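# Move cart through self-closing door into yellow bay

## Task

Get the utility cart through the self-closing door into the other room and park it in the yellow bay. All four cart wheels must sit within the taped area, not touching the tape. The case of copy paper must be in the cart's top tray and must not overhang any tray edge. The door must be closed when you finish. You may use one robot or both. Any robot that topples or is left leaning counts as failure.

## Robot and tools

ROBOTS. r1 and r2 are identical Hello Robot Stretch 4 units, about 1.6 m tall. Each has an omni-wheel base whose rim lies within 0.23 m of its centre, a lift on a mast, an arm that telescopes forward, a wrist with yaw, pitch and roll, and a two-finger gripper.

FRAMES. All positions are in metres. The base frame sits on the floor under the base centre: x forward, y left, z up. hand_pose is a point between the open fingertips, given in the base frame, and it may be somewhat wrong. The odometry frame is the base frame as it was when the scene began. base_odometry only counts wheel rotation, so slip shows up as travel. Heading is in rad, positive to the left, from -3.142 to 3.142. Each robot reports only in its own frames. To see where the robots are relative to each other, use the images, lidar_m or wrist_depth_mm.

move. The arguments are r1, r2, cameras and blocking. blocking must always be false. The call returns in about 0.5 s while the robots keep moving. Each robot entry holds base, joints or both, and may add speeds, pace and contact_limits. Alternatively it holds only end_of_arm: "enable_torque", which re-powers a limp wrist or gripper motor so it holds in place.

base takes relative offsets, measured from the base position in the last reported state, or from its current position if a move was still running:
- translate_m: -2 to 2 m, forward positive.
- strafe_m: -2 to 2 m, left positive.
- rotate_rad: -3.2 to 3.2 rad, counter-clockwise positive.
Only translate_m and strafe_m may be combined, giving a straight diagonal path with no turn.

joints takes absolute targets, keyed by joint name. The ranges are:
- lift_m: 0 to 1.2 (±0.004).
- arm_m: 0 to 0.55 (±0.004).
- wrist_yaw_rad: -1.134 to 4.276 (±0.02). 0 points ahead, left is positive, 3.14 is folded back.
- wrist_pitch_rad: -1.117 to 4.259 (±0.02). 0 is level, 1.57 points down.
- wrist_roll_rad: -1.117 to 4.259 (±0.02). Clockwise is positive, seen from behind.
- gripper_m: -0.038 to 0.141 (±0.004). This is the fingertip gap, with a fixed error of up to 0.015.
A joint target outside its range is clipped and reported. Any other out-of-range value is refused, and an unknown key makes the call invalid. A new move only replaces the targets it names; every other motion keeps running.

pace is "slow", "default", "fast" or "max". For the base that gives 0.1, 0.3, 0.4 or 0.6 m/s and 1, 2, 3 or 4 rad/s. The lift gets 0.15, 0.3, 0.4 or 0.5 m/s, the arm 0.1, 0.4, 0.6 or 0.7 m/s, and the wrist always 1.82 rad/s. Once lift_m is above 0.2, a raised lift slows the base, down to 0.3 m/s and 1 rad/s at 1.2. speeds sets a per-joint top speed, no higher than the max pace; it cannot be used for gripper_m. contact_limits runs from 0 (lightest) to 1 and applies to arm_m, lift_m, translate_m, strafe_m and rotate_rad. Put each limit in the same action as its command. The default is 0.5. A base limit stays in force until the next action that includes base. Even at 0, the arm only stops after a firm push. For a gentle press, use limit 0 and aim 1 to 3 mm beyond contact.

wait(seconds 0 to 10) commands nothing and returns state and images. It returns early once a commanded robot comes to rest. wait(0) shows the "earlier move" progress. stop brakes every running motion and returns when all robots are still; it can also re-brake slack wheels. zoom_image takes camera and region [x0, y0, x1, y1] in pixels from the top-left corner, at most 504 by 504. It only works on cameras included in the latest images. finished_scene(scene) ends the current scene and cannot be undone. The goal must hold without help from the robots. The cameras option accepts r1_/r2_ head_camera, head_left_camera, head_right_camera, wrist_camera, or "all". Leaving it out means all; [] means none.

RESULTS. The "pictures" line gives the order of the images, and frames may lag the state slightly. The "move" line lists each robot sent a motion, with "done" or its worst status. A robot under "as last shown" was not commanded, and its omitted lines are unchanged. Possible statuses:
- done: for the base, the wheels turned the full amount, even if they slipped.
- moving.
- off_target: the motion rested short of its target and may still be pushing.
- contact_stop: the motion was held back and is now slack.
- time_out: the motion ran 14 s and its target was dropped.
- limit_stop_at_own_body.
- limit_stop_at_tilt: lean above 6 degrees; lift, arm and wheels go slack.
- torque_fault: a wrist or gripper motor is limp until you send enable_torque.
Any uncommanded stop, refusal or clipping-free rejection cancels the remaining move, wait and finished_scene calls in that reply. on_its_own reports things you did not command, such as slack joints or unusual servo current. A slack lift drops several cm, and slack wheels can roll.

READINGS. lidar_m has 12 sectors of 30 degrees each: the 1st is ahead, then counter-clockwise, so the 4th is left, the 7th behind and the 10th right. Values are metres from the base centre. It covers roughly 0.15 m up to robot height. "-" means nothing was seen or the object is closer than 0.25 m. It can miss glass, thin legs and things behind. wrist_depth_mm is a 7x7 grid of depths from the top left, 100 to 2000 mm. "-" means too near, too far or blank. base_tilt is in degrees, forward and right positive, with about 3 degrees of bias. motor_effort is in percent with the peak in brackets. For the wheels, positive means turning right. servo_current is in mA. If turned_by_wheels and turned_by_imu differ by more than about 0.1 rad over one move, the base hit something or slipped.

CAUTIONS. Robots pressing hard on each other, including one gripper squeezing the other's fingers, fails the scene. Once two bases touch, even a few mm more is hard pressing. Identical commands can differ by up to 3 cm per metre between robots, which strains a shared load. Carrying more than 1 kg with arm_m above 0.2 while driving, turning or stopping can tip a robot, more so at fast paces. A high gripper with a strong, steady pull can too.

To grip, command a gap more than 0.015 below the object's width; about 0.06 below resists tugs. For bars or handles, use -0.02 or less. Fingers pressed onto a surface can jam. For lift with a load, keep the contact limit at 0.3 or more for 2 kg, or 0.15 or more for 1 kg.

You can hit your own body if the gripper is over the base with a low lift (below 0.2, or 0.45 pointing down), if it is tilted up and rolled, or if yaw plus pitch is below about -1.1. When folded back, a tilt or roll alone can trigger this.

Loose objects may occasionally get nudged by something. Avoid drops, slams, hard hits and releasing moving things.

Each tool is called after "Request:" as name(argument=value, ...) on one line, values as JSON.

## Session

Request:
wait(seconds=0)

Scene clock: 0.00 s.
r1.base_odometry: x=+0.000 y=+0.000 heading=+0.000
r1.turned_by_wheels: +0.000
r1.turned_by_imu: +0.000
r1.base_tilt: forward=-1.6 right=+1.3
r1.lidar_m: 0.96 1.73 2.02 2.40 3.92 1.60 0.85 0.77 0.78 0.89 0.77 0.78
r1.base_status: not commanded
r1.joint_positions: lift_m=+0.124 arm_m=+0.000 wrist_yaw_rad=+3.194 wrist_pitch_rad=+0.002 wrist_roll_rad=+0.000 gripper_m=+0.056
r1.joint_status: not commanded
r1.measured_speeds: all 0
r1.motor_effort: lift_m=+19 arm_m=-4 wheel_0=-2 wheel_1=+1 wheel_2=+0
r1.servo_current: wrist_yaw_rad=59 wrist_pitch_rad=46 wrist_roll_rad=46 gripper_m=39
r1.hand_pose: x=-0.1216 y=+0.0722 z=+0.3019 quat_wxyz=(-0.026, -0.001, +0.000, +1.000) (m; r1's base frame)
r1.wrist_depth_mm: - 135 - - - - - / - 123 135 - - - - / - 121 191 - - - - / 110 136 194 - - - - / 137 - - - 1618 - - / 226 - 190 1098 188 1160 1118 / 224 163 750 798 768 768 759
r2.base_odometry: x=+0.000 y=+0.000 heading=+0.000
r2.turned_by_wheels: +0.000
r2.turned_by_imu: +0.000
r2.base_tilt: forward=-0.6 right=+0.1
r2.lidar_m: 1.29 1.32 1.58 2.33 2.36 2.78 1.41 1.41 2.77 2.39 2.42 1.48
r2.base_status: not commanded
r2.joint_positions: lift_m=+0.200 arm_m=+0.000 wrist_yaw_rad=+3.211 wrist_pitch_rad=+0.001 wrist_roll_rad=+0.000 gripper_m=+0.056
r2.joint_status: not commanded
r2.measured_speeds: all 0
r2.motor_effort: lift_m=+18 arm_m=-4 wheel_0=-1 wheel_1=+1 wheel_2=+1
r2.servo_current: wrist_yaw_rad=46 wrist_pitch_rad=39 wrist_roll_rad=52 gripper_m=52
r2.hand_pose: x=-0.1229 y=+0.0671 z=+0.3779 quat_wxyz=(-0.035, -0.001, +0.000, +0.999) (m; r2's base frame)
r2.wrist_depth_mm: - - 137 - - - - / - - 137 - - - - / - 109 138 - - - - / - 140 175 - - - - / 214 - - - - - - / 213 1281 196 1255 190 1336 1182 / 208 243 866 - - 854 878
pictures: r1_head_camera, r1_head_left_camera, r1_head_right_camera, r1_wrist_camera, r2_head_camera, r2_head_left_camera, r2_head_right_camera, r2_wrist_camera
Images, in order (width x height): r1_head_camera 420x560, r1_head_left_camera 420x672, r1_head_right_camera 420x672, r1_wrist_camera 616x392, r2_head_camera 420x560, r2_head_left_camera 420x672, r2_head_right_camera 420x672, r2_wrist_camera 616x392.

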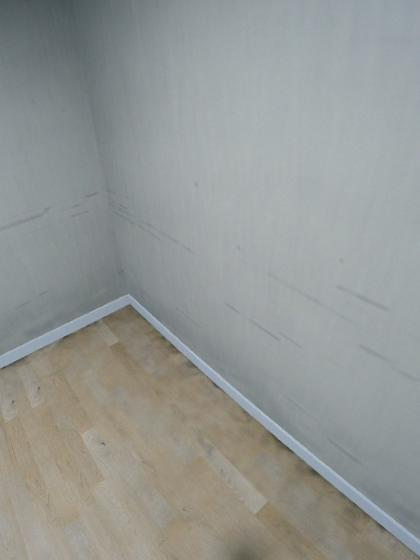

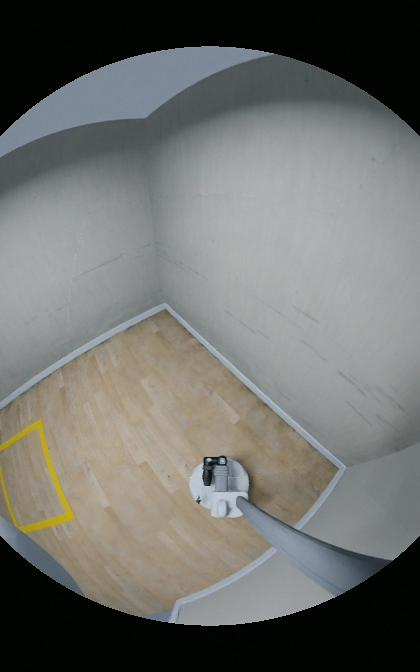

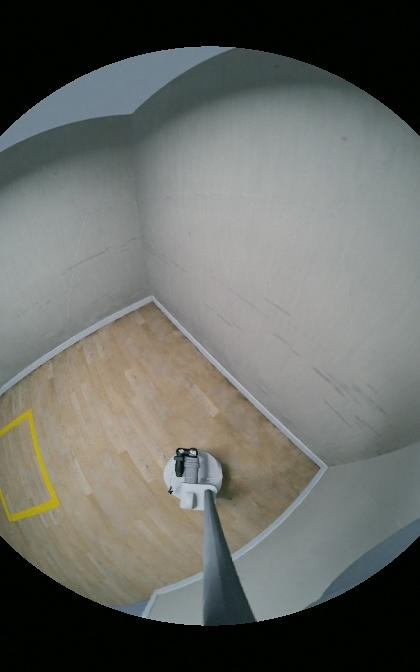

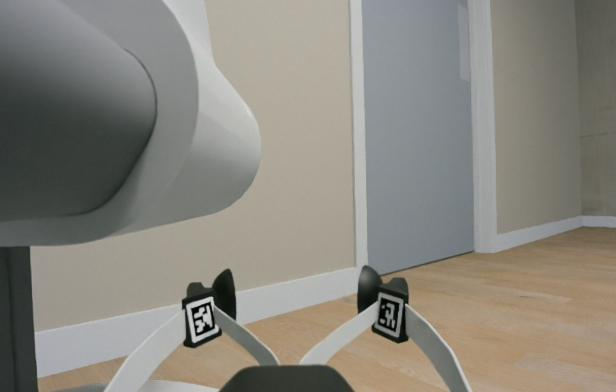

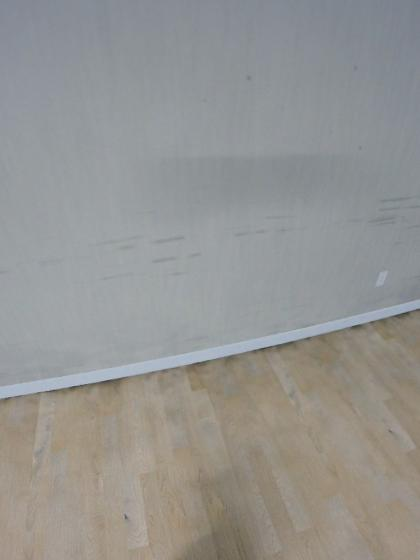

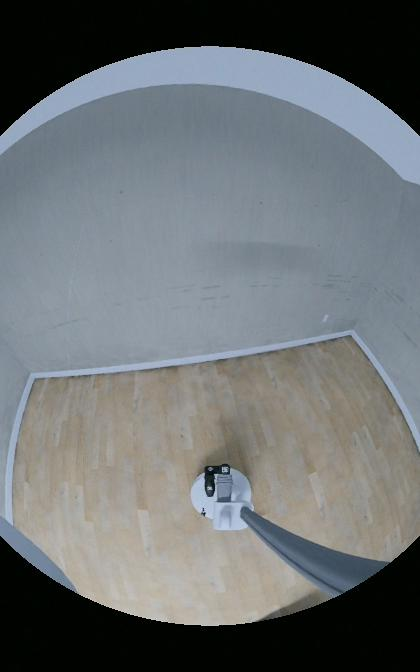

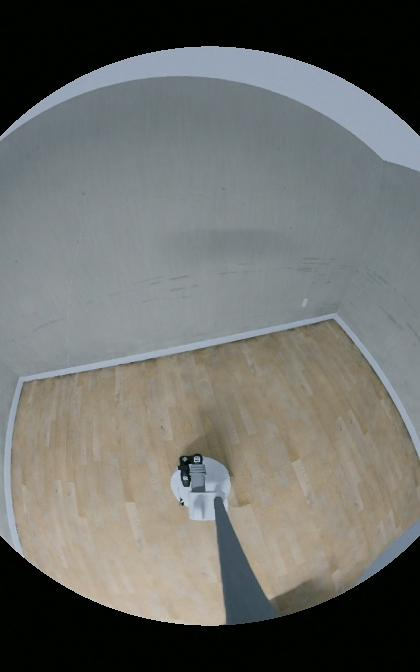

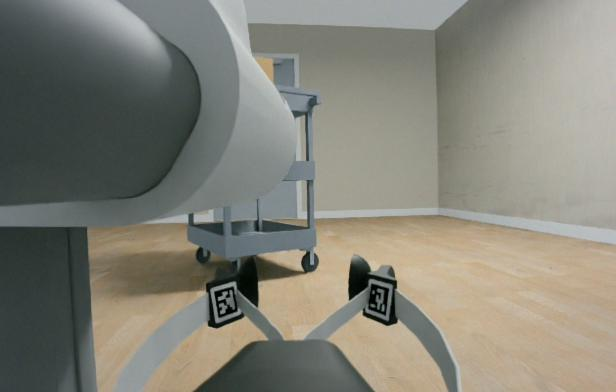

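Request:
move(r1={"base":{"rotate_rad":2.7},"joints":{"lift_m":0.4}}, r2={"base":{"rotate_rad":3.1},"joints":{"lift_m":0.4}}, blocking=false, cameras=[])

Request:
wait(seconds=4, cameras=[])

Request:
wait(seconds=1, cameras=["r1_head_camera","r1_head_left_camera","r1_head_right_camera","r2_head_camera","r2_head_left_camera","r2_head_right_camera"])

Scene clock: 9.30 s.
move: r1 moving; r2 moving
r1.base_odometry: x=+0.000 y=+0.000 heading=+0.253
r1.turned_by_wheels: +0.253
r1.turned_by_imu: +0.253
r1.base_tilt: forward=-1.6 right=+1.3
r1.lidar_m: 1.15 2.01 2.11 2.98 2.65 1.07 0.80 0.74 0.81 0.80 0.72 0.82
r1.base_status: rotate_rad moving
r1.joint_positions: lift_m=+0.162 arm_m=+0.000 wrist_yaw_rad=+3.194 wrist_pitch_rad=+0.002 wrist_roll_rad=+0.000 gripper_m=+0.056
r1.joint_status: lift_m moving
r1.measured_speeds: translate_m=+0.000 strafe_m=+0.000 rotate_rad=+0.974 lift_m=+0.146 arm_m=+0.000 wrist_yaw_rad=+0.000 wrist_pitch_rad=+0.000 wrist_roll_rad=+0.000
r1.motor_effort: lift_m=+24(27) arm_m=-4(4) wheel_0=-7(9) wheel_1=-6(7) wheel_2=-6(7)
r1.servo_current: wrist_yaw_rad=46(59) wrist_pitch_rad=39(52) wrist_roll_rad=33(65) gripper_m=39(46)
r1.hand_pose: x=-0.1216 y=+0.0722 z=+0.3395 quat_wxyz=(-0.026, -0.001, +0.000, +1.000) (m; r1's base frame)
r1.wrist_depth_mm: - 135 - - - - 1808 / - 123 135 - - - 1808 / - 121 192 - - - 1756 / 111 136 195 - - - 1808 / 137 - - - - - 1808 / 216 - 190 - 188 1229 1229 / 224 151 831 153 854 820 878
r2.base_odometry: x=+0.000 y=+0.000 heading=+0.252
r2.turned_by_wheels: +0.252
r2.turned_by_imu: +0.245
r2.base_tilt: forward=-0.7 right=+0.0
r2.lidar_m: 1.29 1.38 1.94 2.33 2.46 3.37 1.44 3.35 2.49 2.40 1.84 1.36
r2.base_status: rotate_rad moving
r2.joint_positions: lift_m=+0.238 arm_m=+0.000 wrist_yaw_rad=+3.211 wrist_pitch_rad=+0.001 wrist_roll_rad=+0.000 gripper_m=+0.056
r2.joint_status: lift_m moving
r2.measured_speeds: translate_m=+0.002 strafe_m=+0.000 rotate_rad=+0.977 lift_m=+0.146 arm_m=+0.000 wrist_yaw_rad=+0.000 wrist_pitch_rad=+0.000 wrist_roll_rad=+0.000
r2.motor_effort: lift_m=+23(25) arm_m=-4(4) wheel_0=-4(9) wheel_1=-10(10) wheel_2=-10(11)
r2.servo_current: wrist_yaw_rad=52(52) wrist_pitch_rad=46(46) wrist_roll_rad=52(65) gripper_m=46(52)
r2.hand_pose: x=-0.1229 y=+0.0671 z=+0.4157 quat_wxyz=(-0.035, -0.001, +0.000, +0.999) (m; r2's base frame)
r2.wrist_depth_mm: - - 137 - - - - / - - 137 1756 - - - / - 110 138 - - - - / - 140 176 - - - - / 215 - - - - - - / 213 1366 196 1430 190 1464 1281 / 210 242 1008 - - 976 946
pictures: none
No camera images: "cameras" was empty.

Scene clock: 11.43 s.
earlier move: r1 done; r2 moving
r1.base_odometry: x=+0.000 y=+0.000 heading=+2.699
r1.turned_by_wheels: +2.447
r1.turned_by_imu: +2.460
r1.base_tilt: forward=-1.6 right=+1.3
r1.lidar_m: 1.29 0.83 0.74 0.76 0.85 0.76 0.78 0.97 2.03 2.06 2.53 3.91
r1.base_status: done
r1.joint_positions: lift_m=+0.400 arm_m=+0.000 wrist_yaw_rad=+3.194 wrist_pitch_rad=+0.002 wrist_roll_rad=+0.000 gripper_m=+0.056
r1.joint_status: all done
r1.measured_speeds: all 0
r1.motor_effort: lift_m=+24(27) arm_m=-4(4) wheel_0=-4(10) wheel_1=-3(9) wheel_2=-2(8)
r1.servo_current: wrist_yaw_rad=39(65) wrist_pitch_rad=39(52) wrist_roll_rad=59(65) gripper_m=39(52)
r1.hand_pose: x=-0.1216 y=+0.0722 z=+0.5771 quat_wxyz=(-0.026, -0.001, +0.000, +1.000) (m; r1's base frame)
r1.wrist_depth_mm: - 135 - - - - - / - 123 135 - - - - / - 121 191 - - - - / 111 135 195 - - - - / 137 - - - - - - / 216 - 190 - 187 - - / - 141 - 136 - - -
r2.base_odometry: x=+0.000 y=+0.000 heading=+3.099
r2.turned_by_wheels: +2.847
r2.turned_by_imu: +2.772
r2.base_tilt: forward=-0.7 right=+0.1
r2.lidar_m: 1.45 1.39 2.85 2.40 2.39 1.58 1.30 1.30 1.51 2.35 2.34 2.68
r2.base_status: rotate_rad moving
r2.joint_positions: lift_m=+0.400 arm_m=+0.000 wrist_yaw_rad=+3.211 wrist_pitch_rad=+0.001 wrist_roll_rad=+0.000 gripper_m=+0.056
r2.joint_status: all done
r2.measured_speeds: all 0
r2.motor_effort: lift_m=+21(25) arm_m=-4(4) wheel_0=-3(10) wheel_1=-3(10) wheel_2=-3(13)
r2.servo_current: wrist_yaw_rad=46(52) wrist_pitch_rad=46(46) wrist_roll_rad=59(65) gripper_m=46(52)
r2.hand_pose: x=-0.1228 y=+0.0671 z=+0.5776 quat_wxyz=(-0.035, -0.001, +0.000, +0.999) (m; r2's base frame)
r2.wrist_depth_mm: - - 137 - - - - / - 107 137 - - - - / - 113 138 235 - - - / - 140 165 - - - - / 216 - - - - - - / 213 - 189 - 187 - 1576 / 211 125 1281 - - 1229 1255
wait: 2.13 of 4 s (r1 has come to rest)
pictures: none
No camera images: "cameras" was empty.

Scene clock: 11.63 s.
earlier move: r2 done
r1.base_odometry: x=+0.000 y=+0.000 heading=+2.699
r1.turned_by_wheels: +0.000
r1.turned_by_imu: +0.000
r1.base_tilt: forward=-1.6 right=+1.3
r1.lidar_m: 1.29 0.85 0.75 0.77 0.88 0.76 0.78 0.98 2.03 2.04 2.57 3.93
r1.base_status: done
r1.joint_positions: lift_m=+0.400 arm_m=+0.000 wrist_yaw_rad=+3.194 wrist_pitch_rad=+0.002 wrist_roll_rad=+0.000 gripper_m=+0.056
r1.joint_status: all done
r1.measured_speeds: all 0
r1.motor_effort: lift_m=+24(27) arm_m=-4(4) wheel_0=-3(10) wheel_1=-3(9) wheel_2=-2(8)
r1.servo_current: wrist_yaw_rad=39(65) wrist_pitch_rad=46(52) wrist_roll_rad=39(65) gripper_m=39(52)
r1.hand_pose: x=-0.1216 y=+0.0722 z=+0.5771 quat_wxyz=(-0.026, -0.001, +0.000, +1.000) (m; r1's base frame)
r1.wrist_depth_mm: - 135 - - - - - / - 123 135 - - - - / - 121 191 - - - - / 110 136 196 - - - - / 137 - - - - - - / 216 - 190 - 187 - - / - 141 - 137 - - -
r2.base_odometry: x=+0.000 y=+0.000 heading=+3.099
r2.turned_by_wheels: +0.000
r2.turned_by_imu: +0.000
r2.base_tilt: forward=-0.7 right=+0.1
r2.lidar_m: 1.44 1.40 2.85 2.39 2.36 1.57 1.33 1.28 1.50 2.35 2.34 2.68
r2.base_status: done
r2.joint_positions: lift_m=+0.400 arm_m=+0.000 wrist_yaw_rad=+3.211 wrist_pitch_rad=+0.001 wrist_roll_rad=+0.000 gripper_m=+0.056
r2.joint_status: all done
r2.measured_speeds: all 0
r2.motor_effort: lift_m=+21(25) arm_m=-4(4) wheel_0=-3(10) wheel_1=-2(10) wheel_2=-4(13)
r2.servo_current: wrist_yaw_rad=52(52) wrist_pitch_rad=39(46) wrist_roll_rad=46(65) gripper_m=52(52)
r2.hand_pose: x=-0.1228 y=+0.0671 z=+0.5776 quat_wxyz=(-0.035, -0.001, +0.000, +0.999) (m; r2's base frame)
r2.wrist_depth_mm: - - 137 - - - - / - 107 137 - - - - / - 113 138 235 - - - / - 140 165 - - - - / 216 - - - - - - / 213 - 189 - 188 - 1537 / 211 125 1281 - - 1229 1281
wait: 0.20 of 1 s (r2 has come to rest)
pictures: r1_head_camera, r1_head_left_camera, r1_head_right_camera, r2_head_camera, r2_head_left_camera, r2_head_right_camera
Images, in order (width x height): r1_head_camera 420x560, r1_head_left_camera 420x672, r1_head_right_camera 420x672, r2_head_camera 420x560, r2_head_left_camera 420x672, r2_head_right_camera 420x672.

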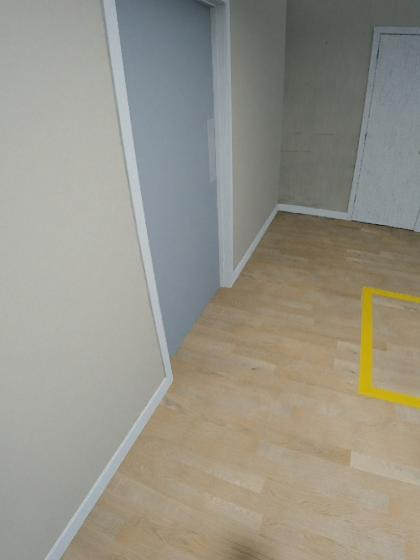

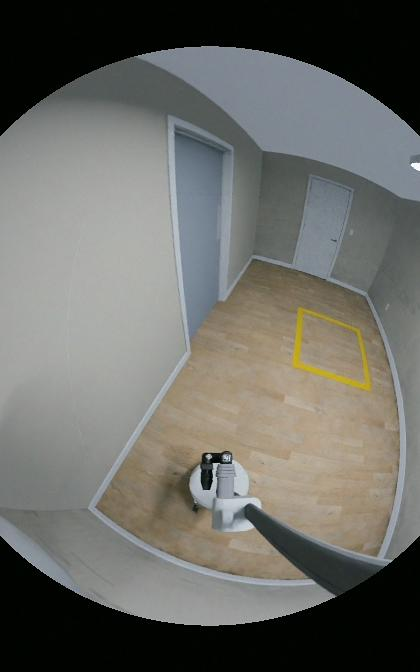

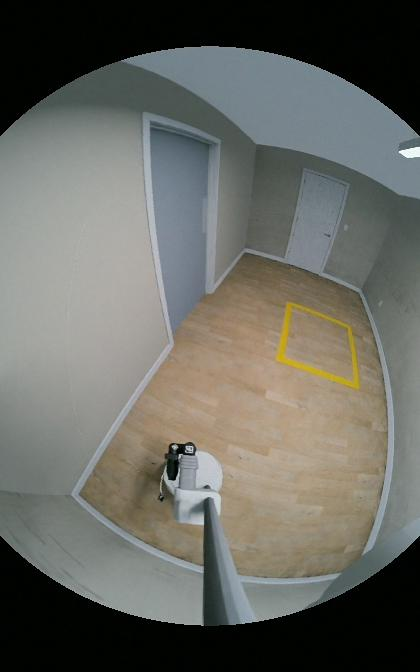

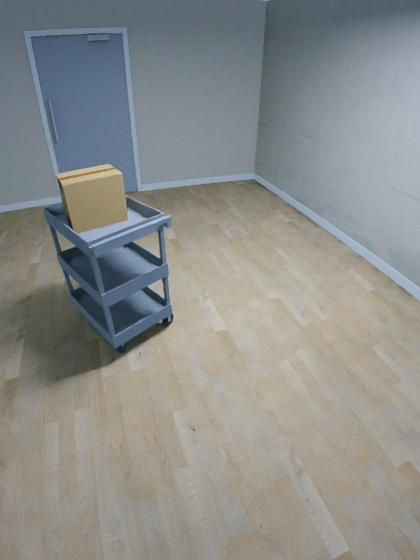

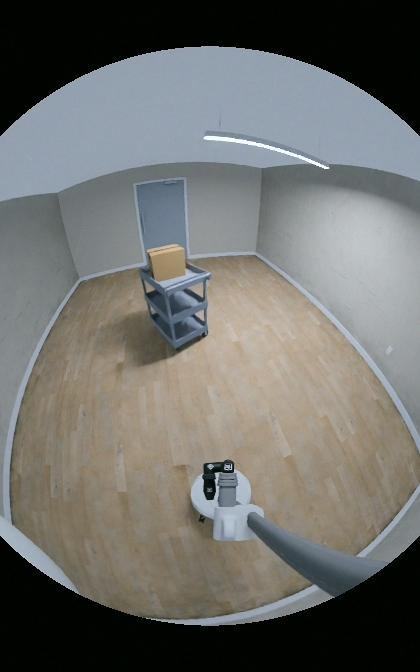

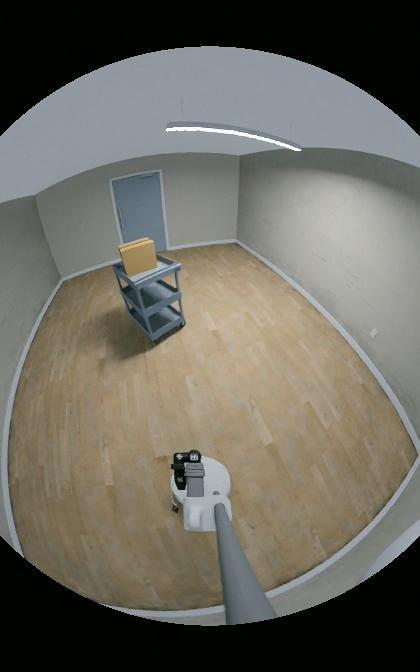

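Request:
zoom_image(camera="r2_head_camera", region=[20, 130, 220, 370])

Request:
zoom_image(camera="r2_head_right_camera", region=[90, 220, 210, 350])

Scaled by 2.100 from the camera's 420x560 image, which has a finer 1200x1600 frame.

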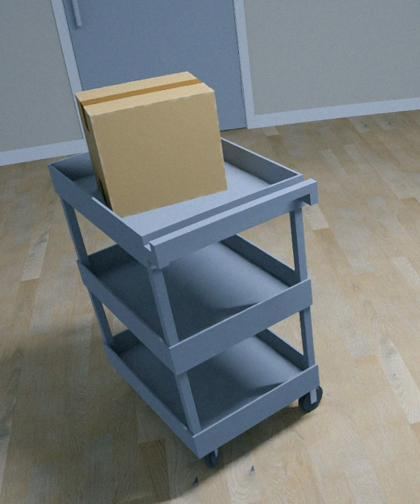

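Scaled by 3.877 from the camera's 420x672 image, which has a finer 600x960 frame.

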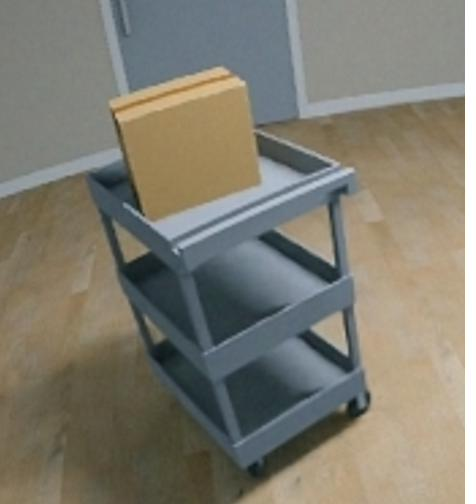

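Request:
move(r1={"base":{"rotate_rad":-0.26}}, blocking=false, cameras=[])

Request:
wait(seconds=2, cameras=["r1_head_camera"])

Scene clock: 43.33 s.
move: r1 moving
r1.base_odometry: x=+0.000 y=+0.000 heading=+2.488
r1.turned_by_wheels: -0.212
r1.turned_by_imu: -0.213
r1.base_tilt: forward=-1.6 right=+1.3
r1.lidar_m: 2.07 0.92 0.76 0.75 0.85 0.78 0.77 0.86 1.38 2.04 2.22 3.50
r1.base_status: rotate_rad moving
r1.joint_positions: lift_m=+0.400 arm_m=+0.000 wrist_yaw_rad=+3.194 wrist_pitch_rad=+0.002 wrist_roll_rad=+0.000 gripper_m=+0.056
r1.joint_status: not commanded
r1.measured_speeds: translate_m=+0.001 strafe_m=+0.000 rotate_rad=-0.467 lift_m=+0.000 arm_m=+0.000 wrist_yaw_rad=+0.000 wrist_pitch_rad=+0.000 wrist_roll_rad=+0.000
r1.motor_effort: lift_m=+24(24) arm_m=-4(4) wheel_0=+4(9) wheel_1=+2(8) wheel_2=+3(7)
r1.servo_current: wrist_yaw_rad=78(78) wrist_pitch_rad=39(46) wrist_roll_rad=39(52) gripper_m=39(46)
r1.hand_pose: x=-0.1216 y=+0.0722 z=+0.5771 quat_wxyz=(-0.026, -0.001, +0.000, +1.000) (m; r1's base frame)
r1.wrist_depth_mm: - 135 - - - - - / - 123 135 - - - - / - 121 191 - - - - / 110 136 194 - - - - / 137 - - - - - - / 216 - 190 - 188 - - / - 141 - 137 - - -
r2: as last shown
r2.base_tilt: forward=-0.7 right=+0.0
r2.lidar_m: 1.45 1.41 2.86 2.38 2.39 1.57 1.31 1.31 1.51 2.34 2.34 2.67
r2.motor_effort: lift_m=+21(21) arm_m=-4(4) wheel_0=-4(4) wheel_1=-2(3) wheel_2=-4(4)
r2.servo_current: wrist_yaw_rad=39(52) wrist_pitch_rad=39(46) wrist_roll_rad=33(52) gripper_m=46(52)
r2.wrist_depth_mm: - - 137 - - - - / - 107 137 - - - - / - 113 138 235 - - - / - 140 165 - - - - / 216 - - - - - - / 212 - 190 - 187 - 1576 / 211 124 1308 - - 1255 1255
pictures: none
No camera images: "cameras" was empty.

Scene clock: 43.87 s.
earlier move: r1 done
r1.base_odometry: x=+0.000 y=+0.000 heading=+2.440
r1.turned_by_wheels: -0.048
r1.turned_by_imu: -0.048
r1.base_tilt: forward=-1.6 right=+1.2
r1.lidar_m: 2.20 0.98 0.75 0.76 0.83 0.78 0.78 0.84 1.32 2.04 2.19 3.27
r1.base_status: done
r1.joint_positions: lift_m=+0.400 arm_m=+0.000 wrist_yaw_rad=+3.194 wrist_pitch_rad=+0.002 wrist_roll_rad=+0.000 gripper_m=+0.056
r1.joint_status: not commanded
r1.measured_speeds: all 0
r1.motor_effort: lift_m=+24(24) arm_m=-4(4) wheel_0=+3(9) wheel_1=+2(8) wheel_2=+1(7)
r1.servo_current: wrist_yaw_rad=46(78) wrist_pitch_rad=39(46) wrist_roll_rad=52(72) gripper_m=46(46)
r1.hand_pose: x=-0.1216 y=+0.0722 z=+0.5771 quat_wxyz=(-0.026, -0.001, +0.000, +1.000) (m; r1's base frame)
r1.wrist_depth_mm: - 135 - - - - - / - 123 135 - - - - / - 121 191 - - - - / 110 136 194 - - - - / 136 - - - - - - / 216 - 190 - 187 - - / - 141 - 137 - - -
r2.base_odometry: x=+0.000 y=+0.000 heading=+3.099
r2.turned_by_wheels: +0.000
r2.turned_by_imu: +0.000
r2.base_tilt: forward=-0.8 right=+0.0
r2.lidar_m: 1.47 1.38 2.87 2.40 2.40 1.58 1.33 1.29 1.52 2.35 2.33 2.68
r2.base_status: not commanded
r2.joint_positions: lift_m=+0.400 arm_m=+0.000 wrist_yaw_rad=+3.211 wrist_pitch_rad=+0.001 wrist_roll_rad=+0.000 gripper_m=+0.056
r2.joint_status: not commanded
r2.measured_speeds: all 0
r2.motor_effort: lift_m=+21(21) arm_m=-4(4) wheel_0=-3(4) wheel_1=-3(3) wheel_2=-4(4)
r2.servo_current: wrist_yaw_rad=46(52) wrist_pitch_rad=39(46) wrist_roll_rad=46(59) gripper_m=46(52)
r2.hand_pose: x=-0.1228 y=+0.0671 z=+0.5776 quat_wxyz=(-0.035, -0.001, +0.000, +0.999) (m; r2's base frame)
r2.wrist_depth_mm: - - 137 - - - - / - 107 137 - - - - / - 113 138 235 - - - / - 140 165 - - - - / 216 - - - - - - / 213 - 189 - 188 - 1576 / 211 125 1281 - - 1229 1255
wait: 0.53 of 2 s (r1 has come to rest)
pictures: r1_head_camera
Images, in order (width x height): r1_head_camera 420x560.

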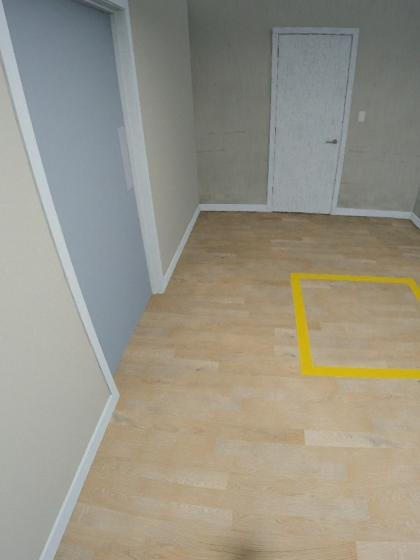

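Request:
move(r1={"base":{"rotate_rad":-0.14}}, blocking=false, cameras=[])

Request:
wait(seconds=2, cameras=["r1_head_camera"])

Request:
move(r1={"base":{"translate_m":1.7}}, r2={"base":{"strafe_m":-0.6}}, blocking=false, cameras=[])

Request:
wait(seconds=3, cameras=[])

Request:
wait(seconds=7, cameras=["r1_head_left_camera"])

Request:
move(r1={"base":{"rotate_rad":1.571}}, blocking=false, cameras=[])

Request:
wait(seconds=4, cameras=["r1_head_camera","r1_head_left_camera","r1_head_right_camera","r2_head_camera","r2_head_right_camera"])

Scene clock: 59.17 s.
move: r1 moving
r1.base_odometry: x=+0.000 y=+0.000 heading=+2.301
r1.turned_by_wheels: -0.139
r1.turned_by_imu: -0.140
r1.base_tilt: forward=-1.6 right=+1.3
r1.lidar_m: 3.31 1.11 0.77 0.74 0.78 0.80 0.74 0.81 1.10 2.01 2.07 2.82
r1.base_status: rotate_rad moving
r1.joint_positions: lift_m=+0.400 arm_m=+0.000 wrist_yaw_rad=+3.194 wrist_pitch_rad=+0.002 wrist_roll_rad=+0.000 gripper_m=+0.056
r1.joint_status: not commanded
r1.measured_speeds: translate_m=+0.000 strafe_m=+0.000 rotate_rad=-0.079 lift_m=+0.000 arm_m=+0.000 wrist_yaw_rad=+0.000 wrist_pitch_rad=+0.000 wrist_roll_rad=+0.000
r1.motor_effort: lift_m=+24(24) arm_m=-4(4) wheel_0=+1(7) wheel_1=+2(8) wheel_2=+2(7)
r1.servo_current: wrist_yaw_rad=46(59) wrist_pitch_rad=46(52) wrist_roll_rad=46(52) gripper_m=39(46)
r1.hand_pose: x=-0.1216 y=+0.0722 z=+0.5771 quat_wxyz=(-0.026, -0.001, +0.000, +1.000) (m; r1's base frame)
r1.wrist_depth_mm: - 135 - - - - - / - 123 135 - - - - / - 121 192 - - - - / 111 136 194 - - - - / 137 - - - - - - / 216 - 191 - 187 - - / - 140 - 137 - - -
r2: as last shown
r2.base_tilt: forward=-0.7 right=+0.1
r2.lidar_m: 1.47 1.39 2.87 2.40 2.36 1.59 1.31 1.31 1.52 2.32 2.32 2.70
r2.motor_effort: lift_m=+21(21) arm_m=-4(4) wheel_0=-3(3) wheel_1=-2(2) wheel_2=-4(4)
r2.servo_current: wrist_yaw_rad=33(52) wrist_pitch_rad=33(46) wrist_roll_rad=39(52) gripper_m=46(52)
r2.wrist_depth_mm: - - 137 - - - - / - 107 137 - - - - / - 113 138 235 - - - / - 140 165 - - - - / 216 - - - - - - / 213 - 189 - 188 - 1576 / 211 124 1281 - - 1255 1255
pictures: none
No camera images: "cameras" was empty.

Scene clock: 59.50 s.
earlier move: r1 done
r1.base_odometry: x=+0.000 y=+0.000 heading=+2.300
r1.turned_by_wheels: -0.001
r1.turned_by_imu: -0.001
r1.base_tilt: forward=-1.6 right=+1.3
r1.lidar_m: 3.30 1.13 0.80 0.75 0.77 0.80 0.77 0.81 1.10 2.02 2.07 2.84
r1.base_status: done
r1.joint_positions: lift_m=+0.400 arm_m=+0.000 wrist_yaw_rad=+3.194 wrist_pitch_rad=+0.002 wrist_roll_rad=+0.000 gripper_m=+0.056
r1.joint_status: not commanded
r1.measured_speeds: all 0
r1.motor_effort: lift_m=+24(24) arm_m=-4(4) wheel_0=+2(7) wheel_1=+1(8) wheel_2=+0(7)
r1.servo_current: wrist_yaw_rad=52(59) wrist_pitch_rad=39(52) wrist_roll_rad=65(65) gripper_m=39(46)
r1.hand_pose: x=-0.1216 y=+0.0722 z=+0.5771 quat_wxyz=(-0.026, -0.001, +0.000, +1.000) (m; r1's base frame)
r1.wrist_depth_mm: - 135 - - - - - / - 123 135 - - - - / - 121 191 - - - - / 111 136 193 - - - - / 137 - - - - - - / 216 - 190 - 187 - - / - 141 - 137 - - -
r2.base_odometry: x=+0.000 y=+0.000 heading=+3.099
r2.turned_by_wheels: +0.000
r2.turned_by_imu: +0.000
r2.base_tilt: forward=-0.7 right=+0.1
r2.lidar_m: 1.45 1.40 2.82 2.41 2.39 1.57 1.31 1.31 1.52 2.35 2.34 2.66
r2.base_status: not commanded
r2.joint_positions: lift_m=+0.400 arm_m=+0.000 wrist_yaw_rad=+3.211 wrist_pitch_rad=+0.001 wrist_roll_rad=+0.000 gripper_m=+0.056
r2.joint_status: not commanded
r2.measured_speeds: all 0
r2.motor_effort: lift_m=+21(21) arm_m=-4(4) wheel_0=-3(3) wheel_1=-2(3) wheel_2=-4(4)
r2.servo_current: wrist_yaw_rad=46(52) wrist_pitch_rad=46(46) wrist_roll_rad=46(52) gripper_m=46(59)
r2.hand_pose: x=-0.1228 y=+0.0671 z=+0.5776 quat_wxyz=(-0.035, -0.001, +0.000, +0.999) (m; r2's base frame)
r2.wrist_depth_mm: - - 137 - - - - / - 107 137 - - - - / - 113 138 235 - - - / - 140 164 - - - - / 215 - - - - - - / 213 - 189 - 188 - 1576 / 211 124 1281 - - 1255 1281
wait: 0.33 of 2 s (r1 has come to rest)
pictures: r1_head_camera
Images, in order (width x height): r1_head_camera 420x560.

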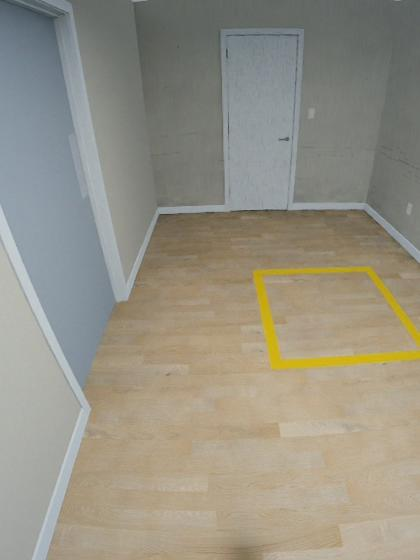

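Scene clock: 60.00 s.
move: r1 moving; r2 moving
r1.base_odometry: x=-0.021 y=+0.023 heading=+2.301
r1.turned_by_wheels: +0.000
r1.turned_by_imu: +0.000
r1.base_tilt: forward=-1.6 right=+1.2
r1.lidar_m: 3.32 1.11 0.78 0.74 0.79 0.85 0.80 0.82 1.14 2.02 2.08 2.84
r1.base_status: translate_m moving
r1.joint_positions: lift_m=+0.400 arm_m=+0.000 wrist_yaw_rad=+3.194 wrist_pitch_rad=+0.002 wrist_roll_rad=+0.000 gripper_m=+0.056
r1.joint_status: not commanded
r1.measured_speeds: translate_m=+0.121 strafe_m=+0.000 rotate_rad=-0.001 lift_m=+0.000 arm_m=+0.000 wrist_yaw_rad=+0.000 wrist_pitch_rad=+0.000 wrist_roll_rad=+0.000
r1.motor_effort: lift_m=+24(24) arm_m=-4(4) wheel_0=+5(8) wheel_1=+5(8) wheel_2=-8(9)
r1.servo_current: wrist_yaw_rad=39(59) wrist_pitch_rad=46(52) wrist_roll_rad=33(59) gripper_m=46(46)
r1.hand_pose: x=-0.1216 y=+0.0722 z=+0.5771 quat_wxyz=(-0.026, -0.001, +0.000, +1.000) (m; r1's base frame)
r1.wrist_depth_mm: - 135 - - - - - / - 122 145 - - - - / - 121 189 - - - - / 110 135 193 - - - - / 137 - - - - - - / 215 - 190 - 188 - - / - 141 - 137 - - -
r2.base_odometry: x=+0.001 y=+0.036 heading=+3.099
r2.turned_by_wheels: +0.000
r2.turned_by_imu: +0.000
r2.base_tilt: forward=-0.7 right=+0.1
r2.lidar_m: 1.48 1.42 2.92 2.45 2.46 1.56 1.31 1.29 1.51 2.31 2.31 2.66
r2.base_status: strafe_m moving
r2.joint_positions: lift_m=+0.400 arm_m=+0.000 wrist_yaw_rad=+3.211 wrist_pitch_rad=+0.001 wrist_roll_rad=+0.000 gripper_m=+0.056
r2.joint_status: not commanded
r2.measured_speeds: translate_m=+0.000 strafe_m=-0.141 rotate_rad=+0.001 lift_m=+0.000 arm_m=+0.000 wrist_yaw_rad=+0.000 wrist_pitch_rad=+0.000 wrist_roll_rad=+0.000
r2.motor_effort: lift_m=+21(21) arm_m=-4(4) wheel_0=+8(13) wheel_1=-10(12) wheel_2=+1(3)
r2.servo_current: wrist_yaw_rad=52(52) wrist_pitch_rad=39(39) wrist_roll_rad=46(52) gripper_m=46(52)
r2.hand_pose: x=-0.1228 y=+0.0671 z=+0.5776 quat_wxyz=(-0.035, -0.001, +0.000, +0.999) (m; r2's base frame)
r2.wrist_depth_mm: - - 137 - - - - / - 107 137 - - - - / - 110 138 235 - - - / - 140 165 - - - - / 216 - - - - - - / 213 - 189 - 188 - 1537 / 211 124 - - - 1255 1281
pictures: none
No camera images: "cameras" was empty.

Scene clock: 62.83 s.
earlier move: r1 moving; r2 done
r1.base_odometry: x=-0.547 y=+0.612 heading=+2.301
r1.turned_by_wheels: +0.000
r1.turned_by_imu: +0.000
r1.base_tilt: forward=-1.6 right=+1.3
r1.lidar_m: 3.10 1.23 0.82 0.76 0.78 1.09 1.59 1.65 2.11 1.99 2.07 2.79
r1.base_status: translate_m moving
r1.joint_positions: lift_m=+0.400 arm_m=+0.000 wrist_yaw_rad=+3.194 wrist_pitch_rad=+0.002 wrist_roll_rad=+0.000 gripper_m=+0.056
r1.joint_status: not commanded
r1.measured_speeds: translate_m=+0.300 strafe_m=+0.000 rotate_rad=+0.001 lift_m=+0.000 arm_m=+0.000 wrist_yaw_rad=+0.000 wrist_pitch_rad=+0.000 wrist_roll_rad=+0.000
r1.motor_effort: lift_m=+23(24) arm_m=-4(4) wheel_0=+6(9) wheel_1=+5(8) wheel_2=-5(10)
r1.servo_current: wrist_yaw_rad=26(65) wrist_pitch_rad=39(52) wrist_roll_rad=46(65) gripper_m=39(46)
r1.hand_pose: x=-0.1216 y=+0.0722 z=+0.5772 quat_wxyz=(-0.026, -0.001, +0.000, +1.000) (m; r1's base frame)
r1.wrist_depth_mm: - 135 - - - - - / - 122 135 - - - - / - 121 189 - - - - / 110 135 193 - - - - / 136 - - - - - - / 215 - 190 - 188 - - / 1336 1308 1336 153 1397 1255 -
r2.base_odometry: x=+0.025 y=+0.599 heading=+3.099
r2.turned_by_wheels: +0.000
r2.turned_by_imu: +0.000
r2.base_tilt: forward=-0.7 right=+0.0
r2.lidar_m: 3.38 1.68 3.56 2.94 2.44 1.35 1.13 1.15 1.30 1.78 1.75 2.01
r2.base_status: done
r2.joint_positions: lift_m=+0.400 arm_m=+0.000 wrist_yaw_rad=+3.211 wrist_pitch_rad=+0.001 wrist_roll_rad=+0.000 gripper_m=+0.056
r2.joint_status: not commanded
r2.measured_speeds: all 0
r2.motor_effort: lift_m=+21(21) arm_m=-4(5) wheel_0=+1(14) wheel_1=-3(13) wheel_2=+0(3)
r2.servo_current: wrist_yaw_rad=52(65) wrist_pitch_rad=39(52) wrist_roll_rad=52(59) gripper_m=46(52)
r2.hand_pose: x=-0.1228 y=+0.0671 z=+0.5776 quat_wxyz=(-0.035, -0.001, +0.000, +0.999) (m; r2's base frame)
r2.wrist_depth_mm: - - 136 - - - - / - - 137 - - - - / - 109 138 228 - - - / - 140 157 - - - - / 213 - - - - - - / 212 - 190 - 187 - - / 207 124 - - - 1229 1229
wait: 2.83 of 3 s (r2 has come to rest)
pictures: none
No camera images: "cameras" was empty.

Scene clock: 66.67 s.
earlier move: r1 done
r1.base_odometry: x=-1.133 y=+1.267 heading=+2.301
r1.turned_by_wheels: +0.000
r1.turned_by_imu: +0.000
r1.base_tilt: forward=-1.6 right=+1.3
r1.lidar_m: 2.22 1.17 0.87 0.87 0.91 1.13 2.47 2.61 2.12 1.98 2.03 2.33
r1.base_status: done
r1.joint_positions: lift_m=+0.400 arm_m=+0.000 wrist_yaw_rad=+3.194 wrist_pitch_rad=+0.002 wrist_roll_rad=+0.000 gripper_m=+0.056
r1.joint_status: not commanded
r1.measured_speeds: all 0
r1.motor_effort: lift_m=+23(24) arm_m=-4(4) wheel_0=+2(9) wheel_1=+1(8) wheel_2=+1(10)
r1.servo_current: wrist_yaw_rad=65(65) wrist_pitch_rad=33(52) wrist_roll_rad=46(72) gripper_m=46(46)
r1.hand_pose: x=-0.1216 y=+0.0722 z=+0.5772 quat_wxyz=(-0.026, -0.001, +0.000, +1.000) (m; r1's base frame)
r1.wrist_depth_mm: - 135 - - - - - / - 124 146 - - - - / - 121 191 - - - - / 110 135 206 - - - - / 216 - - - - - - / 1756 - 193 - 188 - - / 1308 1336 1336 153 1366 1308 -
r2.base_odometry: x=+0.025 y=+0.599 heading=+3.099
r2.turned_by_wheels: +0.000
r2.turned_by_imu: +0.001
r2.base_tilt: forward=-0.7 right=+0.1
r2.lidar_m: 3.43 1.67 3.54 2.99 2.46 1.37 1.14 1.12 1.32 1.76 1.76 2.03
r2.base_status: done
r2.joint_positions: lift_m=+0.400 arm_m=+0.000 wrist_yaw_rad=+3.211 wrist_pitch_rad=+0.001 wrist_roll_rad=+0.000 gripper_m=+0.056
r2.joint_status: not commanded
r2.measured_speeds: all 0
r2.motor_effort: lift_m=+21(21) arm_m=-4(5) wheel_0=+1(14) wheel_1=-3(13) wheel_2=+0(3)
r2.servo_current: wrist_yaw_rad=39(65) wrist_pitch_rad=39(52) wrist_roll_rad=46(59) gripper_m=46(52)
r2.hand_pose: x=-0.1228 y=+0.0671 z=+0.5776 quat_wxyz=(-0.035, -0.001, +0.000, +0.999) (m; r2's base frame)
r2.wrist_depth_mm: - - 137 - - - - / - - 137 - - - - / - 109 138 226 - - - / - 140 157 - - - - / 213 - - - - - - / 211 - 189 - 188 - - / 207 125 - - - 1229 1281
wait: 3.83 of 7 s (r1 has come to rest)
pictures: r1_head_left_camera
Images, in order (width x height): r1_head_left_camera 420x672.

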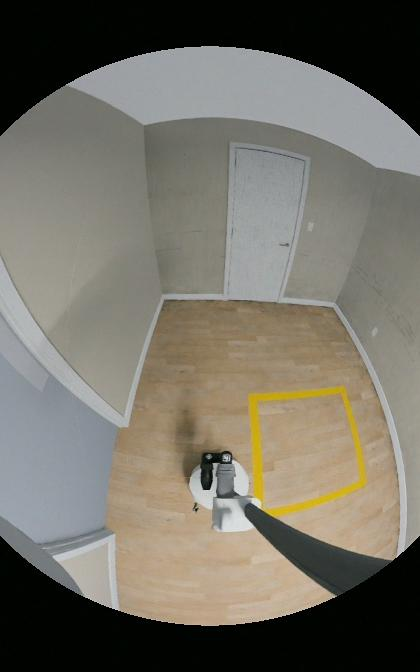

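Scene clock: 67.17 s.
move: r1 moving
r1.base_odometry: x=-1.133 y=+1.267 heading=+2.553
r1.turned_by_wheels: +0.252
r1.turned_by_imu: +0.253
r1.base_tilt: forward=-1.6 right=+1.2
r1.lidar_m: 1.69 0.95 0.87 0.86 0.99 1.57 2.45 2.36 2.01 1.99 2.28 2.24
r1.base_status: rotate_rad moving
r1.joint_positions: lift_m=+0.400 arm_m=+0.000 wrist_yaw_rad=+3.194 wrist_pitch_rad=+0.002 wrist_roll_rad=+0.000 gripper_m=+0.056
r1.joint_status: not commanded
r1.measured_speeds: translate_m=-0.001 strafe_m=+0.000 rotate_rad=+0.974 lift_m=+0.000 arm_m=+0.000 wrist_yaw_rad=+0.000 wrist_pitch_rad=+0.000 wrist_roll_rad=+0.000
r1.motor_effort: lift_m=+23(24) arm_m=-4(4) wheel_0=-6(9) wheel_1=-6(9) wheel_2=-6(8)
r1.servo_current: wrist_yaw_rad=46(59) wrist_pitch_rad=39(46) wrist_roll_rad=46(52) gripper_m=46(46)
r1.hand_pose: x=-0.1216 y=+0.0722 z=+0.5772 quat_wxyz=(-0.026, -0.001, +0.000, +1.000) (m; r1's base frame)
r1.wrist_depth_mm: - 135 - - - - - / - 124 146 - - - - / - 121 191 - - - - / 110 135 206 - - - - / 216 - - - - - - / 1708 - 194 - 187 - - / 1308 1336 1366 153 1366 1281 1308
r2: as last shown
r2.turned_by_imu: +0.000
r2.lidar_m: 3.39 1.67 3.52 2.97 2.47 1.34 1.13 1.14 1.31 1.77 1.77 2.03
r2.motor_effort: lift_m=+21(21) arm_m=-4(4) wheel_0=+2(2) wheel_1=-2(3) wheel_2=+0(0)
r2.servo_current: wrist_yaw_rad=46(52) wrist_pitch_rad=33(46) wrist_roll_rad=39(59) gripper_m=52(52)
r2.wrist_depth_mm: - - 137 - - - - / - - 137 - - - - / - 109 138 227 - - - / - 140 156 - - - - / 213 - - - - - - / 212 - 190 - 188 - - / 208 124 - - - 1255 1255
pictures: none
No camera images: "cameras" was empty.

Scene clock: 68.73 s.
earlier move: r1 done
r1.base_odometry: x=-1.133 y=+1.267 heading=-2.412
r1.turned_by_wheels: +1.319
r1.turned_by_imu: +1.326
r1.base_tilt: forward=-1.6 right=+1.3
r1.lidar_m: 0.86 0.90 1.08 2.45 2.52 2.09 1.98 2.09 2.36 2.24 1.20 0.88
r1.base_status: done
r1.joint_positions: lift_m=+0.400 arm_m=+0.000 wrist_yaw_rad=+3.194 wrist_pitch_rad=+0.002 wrist_roll_rad=+0.000 gripper_m=+0.056
r1.joint_status: not commanded
r1.measured_speeds: all 0
r1.motor_effort: lift_m=+23(24) arm_m=-4(4) wheel_0=-2(10) wheel_1=-1(9) wheel_2=+0(8)
r1.servo_current: wrist_yaw_rad=39(65) wrist_pitch_rad=39(52) wrist_roll_rad=39(65) gripper_m=39(46)
r1.hand_pose: x=-0.1216 y=+0.0722 z=+0.5772 quat_wxyz=(-0.026, -0.001, +0.000, +1.000) (m; r1's base frame)
r1.wrist_depth_mm: - 135 - - - - - / - 123 146 - - - - / - 121 191 - - - - / 110 136 207 - - - - / 216 - - - - - - / 1708 - 193 - 187 - 1921 / 1366 1336 1229 143 1308 1336 1397
r2.base_odometry: x=+0.025 y=+0.599 heading=+3.099
r2.turned_by_wheels: +0.000
r2.turned_by_imu: +0.000
r2.base_tilt: forward=-0.7 right=+0.1
r2.lidar_m: 3.39 1.69 3.53 2.95 2.44 1.36 1.15 1.13 1.31 1.75 1.77 2.02
r2.base_status: not commanded
r2.joint_positions: lift_m=+0.400 arm_m=+0.000 wrist_yaw_rad=+3.211 wrist_pitch_rad=+0.001 wrist_roll_rad=+0.000 gripper_m=+0.056
r2.joint_status: not commanded
r2.measured_speeds: all 0
r2.motor_effort: lift_m=+21(21) arm_m=-4(4) wheel_0=+1(2) wheel_1=-3(3) wheel_2=+0(0)
r2.servo_current: wrist_yaw_rad=52(52) wrist_pitch_rad=39(46) wrist_roll_rad=39(59) gripper_m=46(52)
r2.hand_pose: x=-0.1228 y=+0.0671 z=+0.5776 quat_wxyz=(-0.035, -0.001, +0.000, +0.999) (m; r2's base frame)
r2.wrist_depth_mm: - - 136 - - - - / - - 137 - - - - / - 109 138 228 - - - / - 140 156 - - - - / 214 - - - - - - / 211 - 190 - 188 - - / 206 125 - - - 1229 1255
wait: 1.57 of 4 s (r1 has come to rest)
pictures: r1_head_camera, r1_head_left_camera, r1_head_right_camera, r2_head_camera, r2_head_right_camera
Images, in order (width x height): r1_head_camera 420x560, r1_head_left_camera 420x672, r1_head_right_camera 420x672, r2_head_camera 420x560, r2_head_right_camera 420x672.

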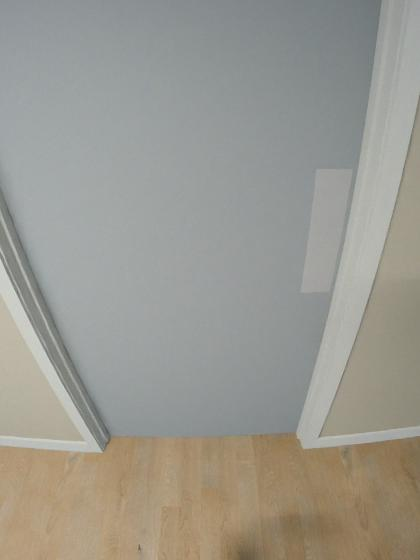

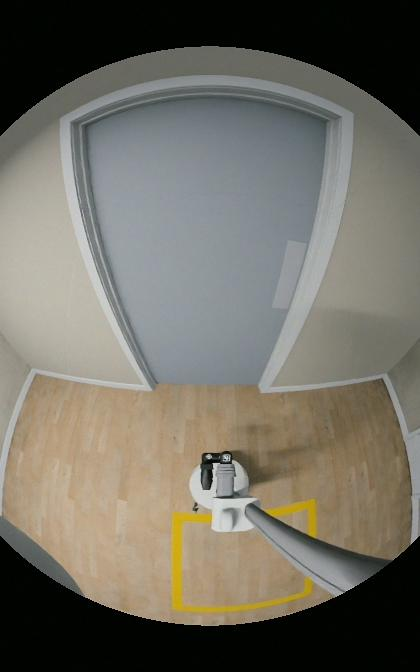

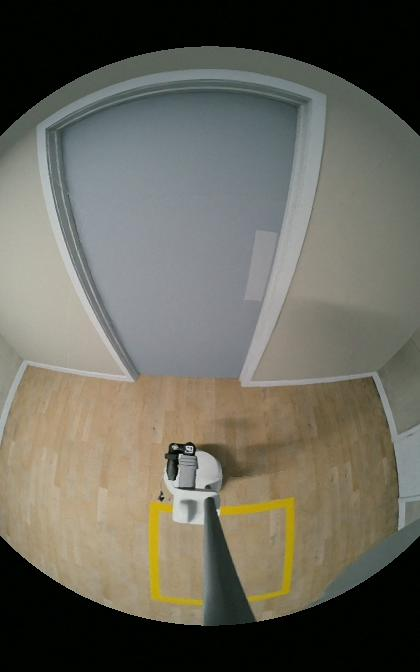

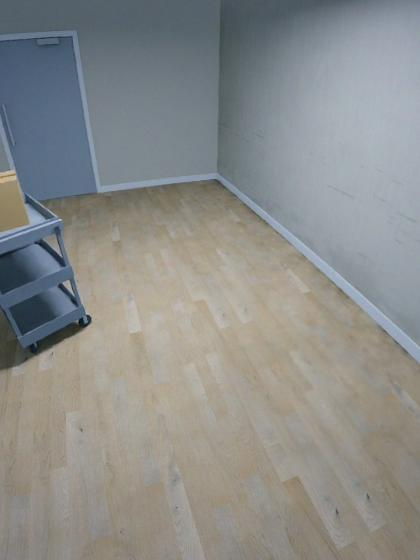

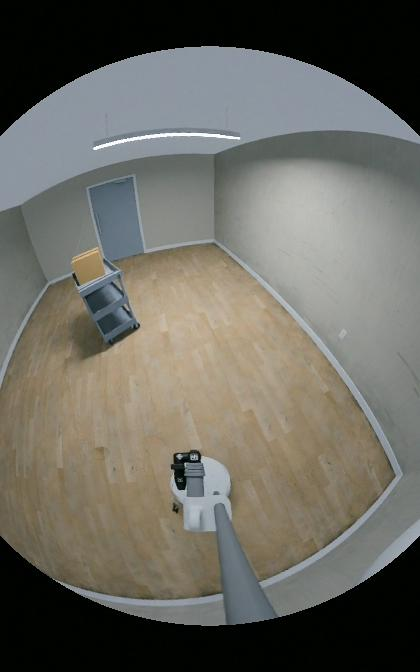

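Request:
move(r1={"base":{"strafe_m":-0.07},"joints":{"lift_m":0.3,"wrist_yaw_rad":3.12}}, r2={"base":{"rotate_rad":0.34}}, blocking=false, cameras=[])

Request:
wait(seconds=2, cameras=[])

Request:
wait(seconds=1, cameras=["r2_head_camera","r2_head_left_camera"])

Scene clock: 95.60 s.
move: r1 moving; r2 moving
r1.base_odometry: x=-1.158 y=+1.294 heading=-2.412
r1.turned_by_wheels: +0.000
r1.turned_by_imu: +0.000
r1.base_tilt: forward=-1.6 right=+1.2
r1.lidar_m: 0.87 0.91 1.12 2.51 2.60 2.10 1.97 2.07 2.32 2.21 1.21 0.89
r1.base_status: strafe_m moving
r1.joint_positions: lift_m=+0.362 arm_m=+0.000 wrist_yaw_rad=+3.122 wrist_pitch_rad=+0.002 wrist_roll_rad=+0.000 gripper_m=+0.056
r1.joint_status: lift_m moving; wrist_yaw_rad moving
r1.measured_speeds: translate_m=+0.000 strafe_m=-0.140 rotate_rad=-0.002 lift_m=-0.146 arm_m=+0.000 wrist_yaw_rad=+0.000 wrist_pitch_rad=+0.000 wrist_roll_rad=+0.000
r1.motor_effort: lift_m=+13(21) arm_m=-4(4) wheel_0=+9(10) wheel_1=-7(10) wheel_2=+0(1)
r1.servo_current: wrist_yaw_rad=26(59) wrist_pitch_rad=39(46) wrist_roll_rad=46(52) gripper_m=39(46)
r1.hand_pose: x=-0.1157 y=+0.0930 z=+0.5401 quat_wxyz=(+0.010, -0.001, +0.000, +1.000) (m; r1's base frame)
r1.wrist_depth_mm: - 137 - - - - - / - 137 - - - - - / 110 138 211 - - - - / 126 138 - - - - - / - - - - - - - / - - 193 - 187 1921 1808 / 1336 1205 1255 142 1229 1205 1336
r2.base_odometry: x=+0.025 y=+0.599 heading=-2.948
r2.turned_by_wheels: +0.236
r2.turned_by_imu: +0.230
r2.base_tilt: forward=-0.7 right=+0.1
r2.lidar_m: 1.73 1.70 3.13 2.93 1.69 1.22 1.15 1.18 1.56 1.75 1.82 2.38
r2.base_status: rotate_rad moving
r2.joint_positions: lift_m=+0.400 arm_m=+0.000 wrist_yaw_rad=+3.211 wrist_pitch_rad=+0.001 wrist_roll_rad=+0.000 gripper_m=+0.056
r2.joint_status: not commanded
r2.measured_speeds: translate_m=+0.000 strafe_m=-0.002 rotate_rad=+0.680 lift_m=+0.000 arm_m=+0.000 wrist_yaw_rad=+0.000 wrist_pitch_rad=+0.000 wrist_roll_rad=+0.000
r2.motor_effort: lift_m=+21(21) arm_m=-4(4) wheel_0=-5(8) wheel_1=-3(10) wheel_2=-7(11)
r2.servo_current: wrist_yaw_rad=52(52) wrist_pitch_rad=46(46) wrist_roll_rad=46(59) gripper_m=46(52)
r2.hand_pose: x=-0.1228 y=+0.0671 z=+0.5776 quat_wxyz=(-0.035, -0.001, +0.000, +0.999) (m; r2's base frame)
r2.wrist_depth_mm: - - 137 - - - - / - - 137 - - - - / - 109 138 229 - - - / - 140 157 - - - - / 214 - - - - - - / 212 - 189 - 188 - - / 207 146 - - - - 1205
pictures: none
No camera images: "cameras" was empty.

Scene clock: 96.23 s.
earlier move: r1 moving; r2 done
r1.base_odometry: x=-1.180 y=+1.319 heading=-2.412
r1.turned_by_wheels: +0.000
r1.turned_by_imu: +0.000
r1.base_tilt: forward=-1.6 right=+1.3
r1.lidar_m: 0.84 0.90 1.13 2.52 2.60 2.09 1.98 2.06 2.27 2.17 1.18 0.87
r1.base_status: strafe_m moving
r1.joint_positions: lift_m=+0.301 arm_m=+0.000 wrist_yaw_rad=+3.122 wrist_pitch_rad=+0.002 wrist_roll_rad=+0.000 gripper_m=+0.056
r1.joint_status: lift_m moving; wrist_yaw_rad moving
r1.measured_speeds: translate_m=+0.000 strafe_m=+0.000 rotate_rad=+0.000 lift_m=-0.010 arm_m=+0.000 wrist_yaw_rad=+0.000 wrist_pitch_rad=+0.000 wrist_roll_rad=+0.000
r1.motor_effort: lift_m=+13(21) arm_m=-4(4) wheel_0=-2(10) wheel_1=+1(10) wheel_2=+1(2)
r1.servo_current: wrist_yaw_rad=59(65) wrist_pitch_rad=39(46) wrist_roll_rad=39(65) gripper_m=39(46)
r1.hand_pose: x=-0.1157 y=+0.0930 z=+0.4782 quat_wxyz=(+0.010, -0.001, +0.000, +1.000) (m; r1's base frame)
r1.wrist_depth_mm: - 137 - - - - - / - 137 - - - - - / 109 137 201 - - - - / 121 138 276 - - - - / - - - - - - - / 1756 1808 193 1983 187 1708 1661 / 1281 1118 1118 153 1078 1138 1160
r2.base_odometry: x=+0.025 y=+0.599 heading=-2.845
r2.turned_by_wheels: +0.103
r2.turned_by_imu: +0.100
r2.base_tilt: forward=-0.7 right=+0.1
r2.lidar_m: 1.71 1.69 3.04 2.97 1.58 1.16 1.13 1.22 1.74 1.77 1.86 2.65
r2.base_status: done
r2.joint_positions: lift_m=+0.400 arm_m=+0.000 wrist_yaw_rad=+3.211 wrist_pitch_rad=+0.001 wrist_roll_rad=+0.000 gripper_m=+0.056
r2.joint_status: not commanded
r2.measured_speeds: all 0
r2.motor_effort: lift_m=+21(21) arm_m=-4(4) wheel_0=-4(8) wheel_1=-2(10) wheel_2=-6(11)
r2.servo_current: wrist_yaw_rad=46(59) wrist_pitch_rad=39(46) wrist_roll_rad=39(59) gripper_m=52(52)
r2.hand_pose: x=-0.1228 y=+0.0671 z=+0.5776 quat_wxyz=(-0.035, -0.001, +0.000, +0.999) (m; r2's base frame)
r2.wrist_depth_mm: - - 137 - - - - / - - 137 - - - - / - 109 138 228 - - - / - 140 157 - - - - / 214 - - - - - - / 212 - 189 - 188 - - / 207 242 - - - - -
wait: 0.63 of 2 s (r2 has come to rest)
pictures: none
No camera images: "cameras" was empty.

Scene clock: 96.53 s.
earlier move: r1 done
r1.base_odometry: x=-1.180 y=+1.319 heading=-2.412
r1.turned_by_wheels: +0.000
r1.turned_by_imu: +0.000
r1.base_tilt: forward=-1.6 right=+1.3
r1.lidar_m: 0.87 0.89 1.13 2.52 2.63 2.08 1.97 2.07 2.28 2.16 1.19 0.83
r1.base_status: done
r1.joint_positions: lift_m=+0.300 arm_m=+0.000 wrist_yaw_rad=+3.122 wrist_pitch_rad=+0.002 wrist_roll_rad=+0.000 gripper_m=+0.056
r1.joint_status: all done
r1.measured_speeds: all 0
r1.motor_effort: lift_m=+12(21) arm_m=-4(4) wheel_0=+0(10) wheel_1=+0(10) wheel_2=+0(2)
r1.servo_current: wrist_yaw_rad=39(65) wrist_pitch_rad=39(52) wrist_roll_rad=46(65) gripper_m=39(46)
r1.hand_pose: x=-0.1157 y=+0.0930 z=+0.4781 quat_wxyz=(+0.010, -0.001, +0.000, +1.000) (m; r1's base frame)
r1.wrist_depth_mm: - 137 - - - - - / - 137 - - - - - / 109 137 206 - - - - / 122 138 276 - - - - / - - - - - - - / 1756 1756 193 1921 187 1708 1618 / 1255 1118 1118 153 1078 1160 1182
r2.base_odometry: x=+0.025 y=+0.599 heading=-2.845
r2.turned_by_wheels: +0.000
r2.turned_by_imu: +0.000
r2.base_tilt: forward=-0.7 right=+0.1
r2.lidar_m: 1.71 1.68 3.06 2.95 1.56 1.20 1.15 1.20 1.73 1.77 1.87 2.65
r2.base_status: done
r2.joint_positions: lift_m=+0.400 arm_m=+0.000 wrist_yaw_rad=+3.211 wrist_pitch_rad=+0.001 wrist_roll_rad=+0.000 gripper_m=+0.056
r2.joint_status: not commanded
r2.measured_speeds: all 0
r2.motor_effort: lift_m=+21(21) arm_m=-4(4) wheel_0=-4(8) wheel_1=-2(10) wheel_2=-6(11)
r2.servo_current: wrist_yaw_rad=39(59) wrist_pitch_rad=46(46) wrist_roll_rad=52(59) gripper_m=52(52)
r2.hand_pose: x=-0.1228 y=+0.0671 z=+0.5776 quat_wxyz=(-0.035, -0.001, +0.000, +0.999) (m; r2's base frame)
r2.wrist_depth_mm: - - 137 - - - - / - - 137 - - - - / - 109 138 227 - - - / - 140 157 - - - - / 213 - - - - - - / 212 - 189 - 187 - - / 208 241 - - - - -
wait: 0.30 of 1 s (r1 has come to rest)
pictures: r2_head_camera, r2_head_left_camera
Images, in order (width x height): r2_head_camera 420x560, r2_head_left_camera 420x672.

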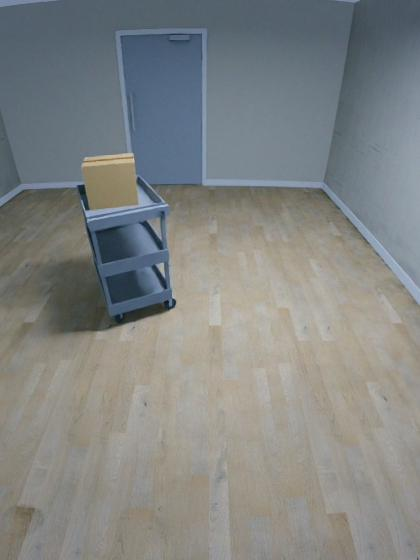

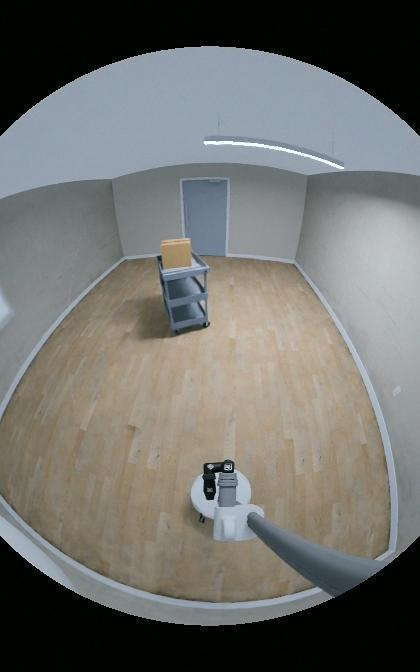

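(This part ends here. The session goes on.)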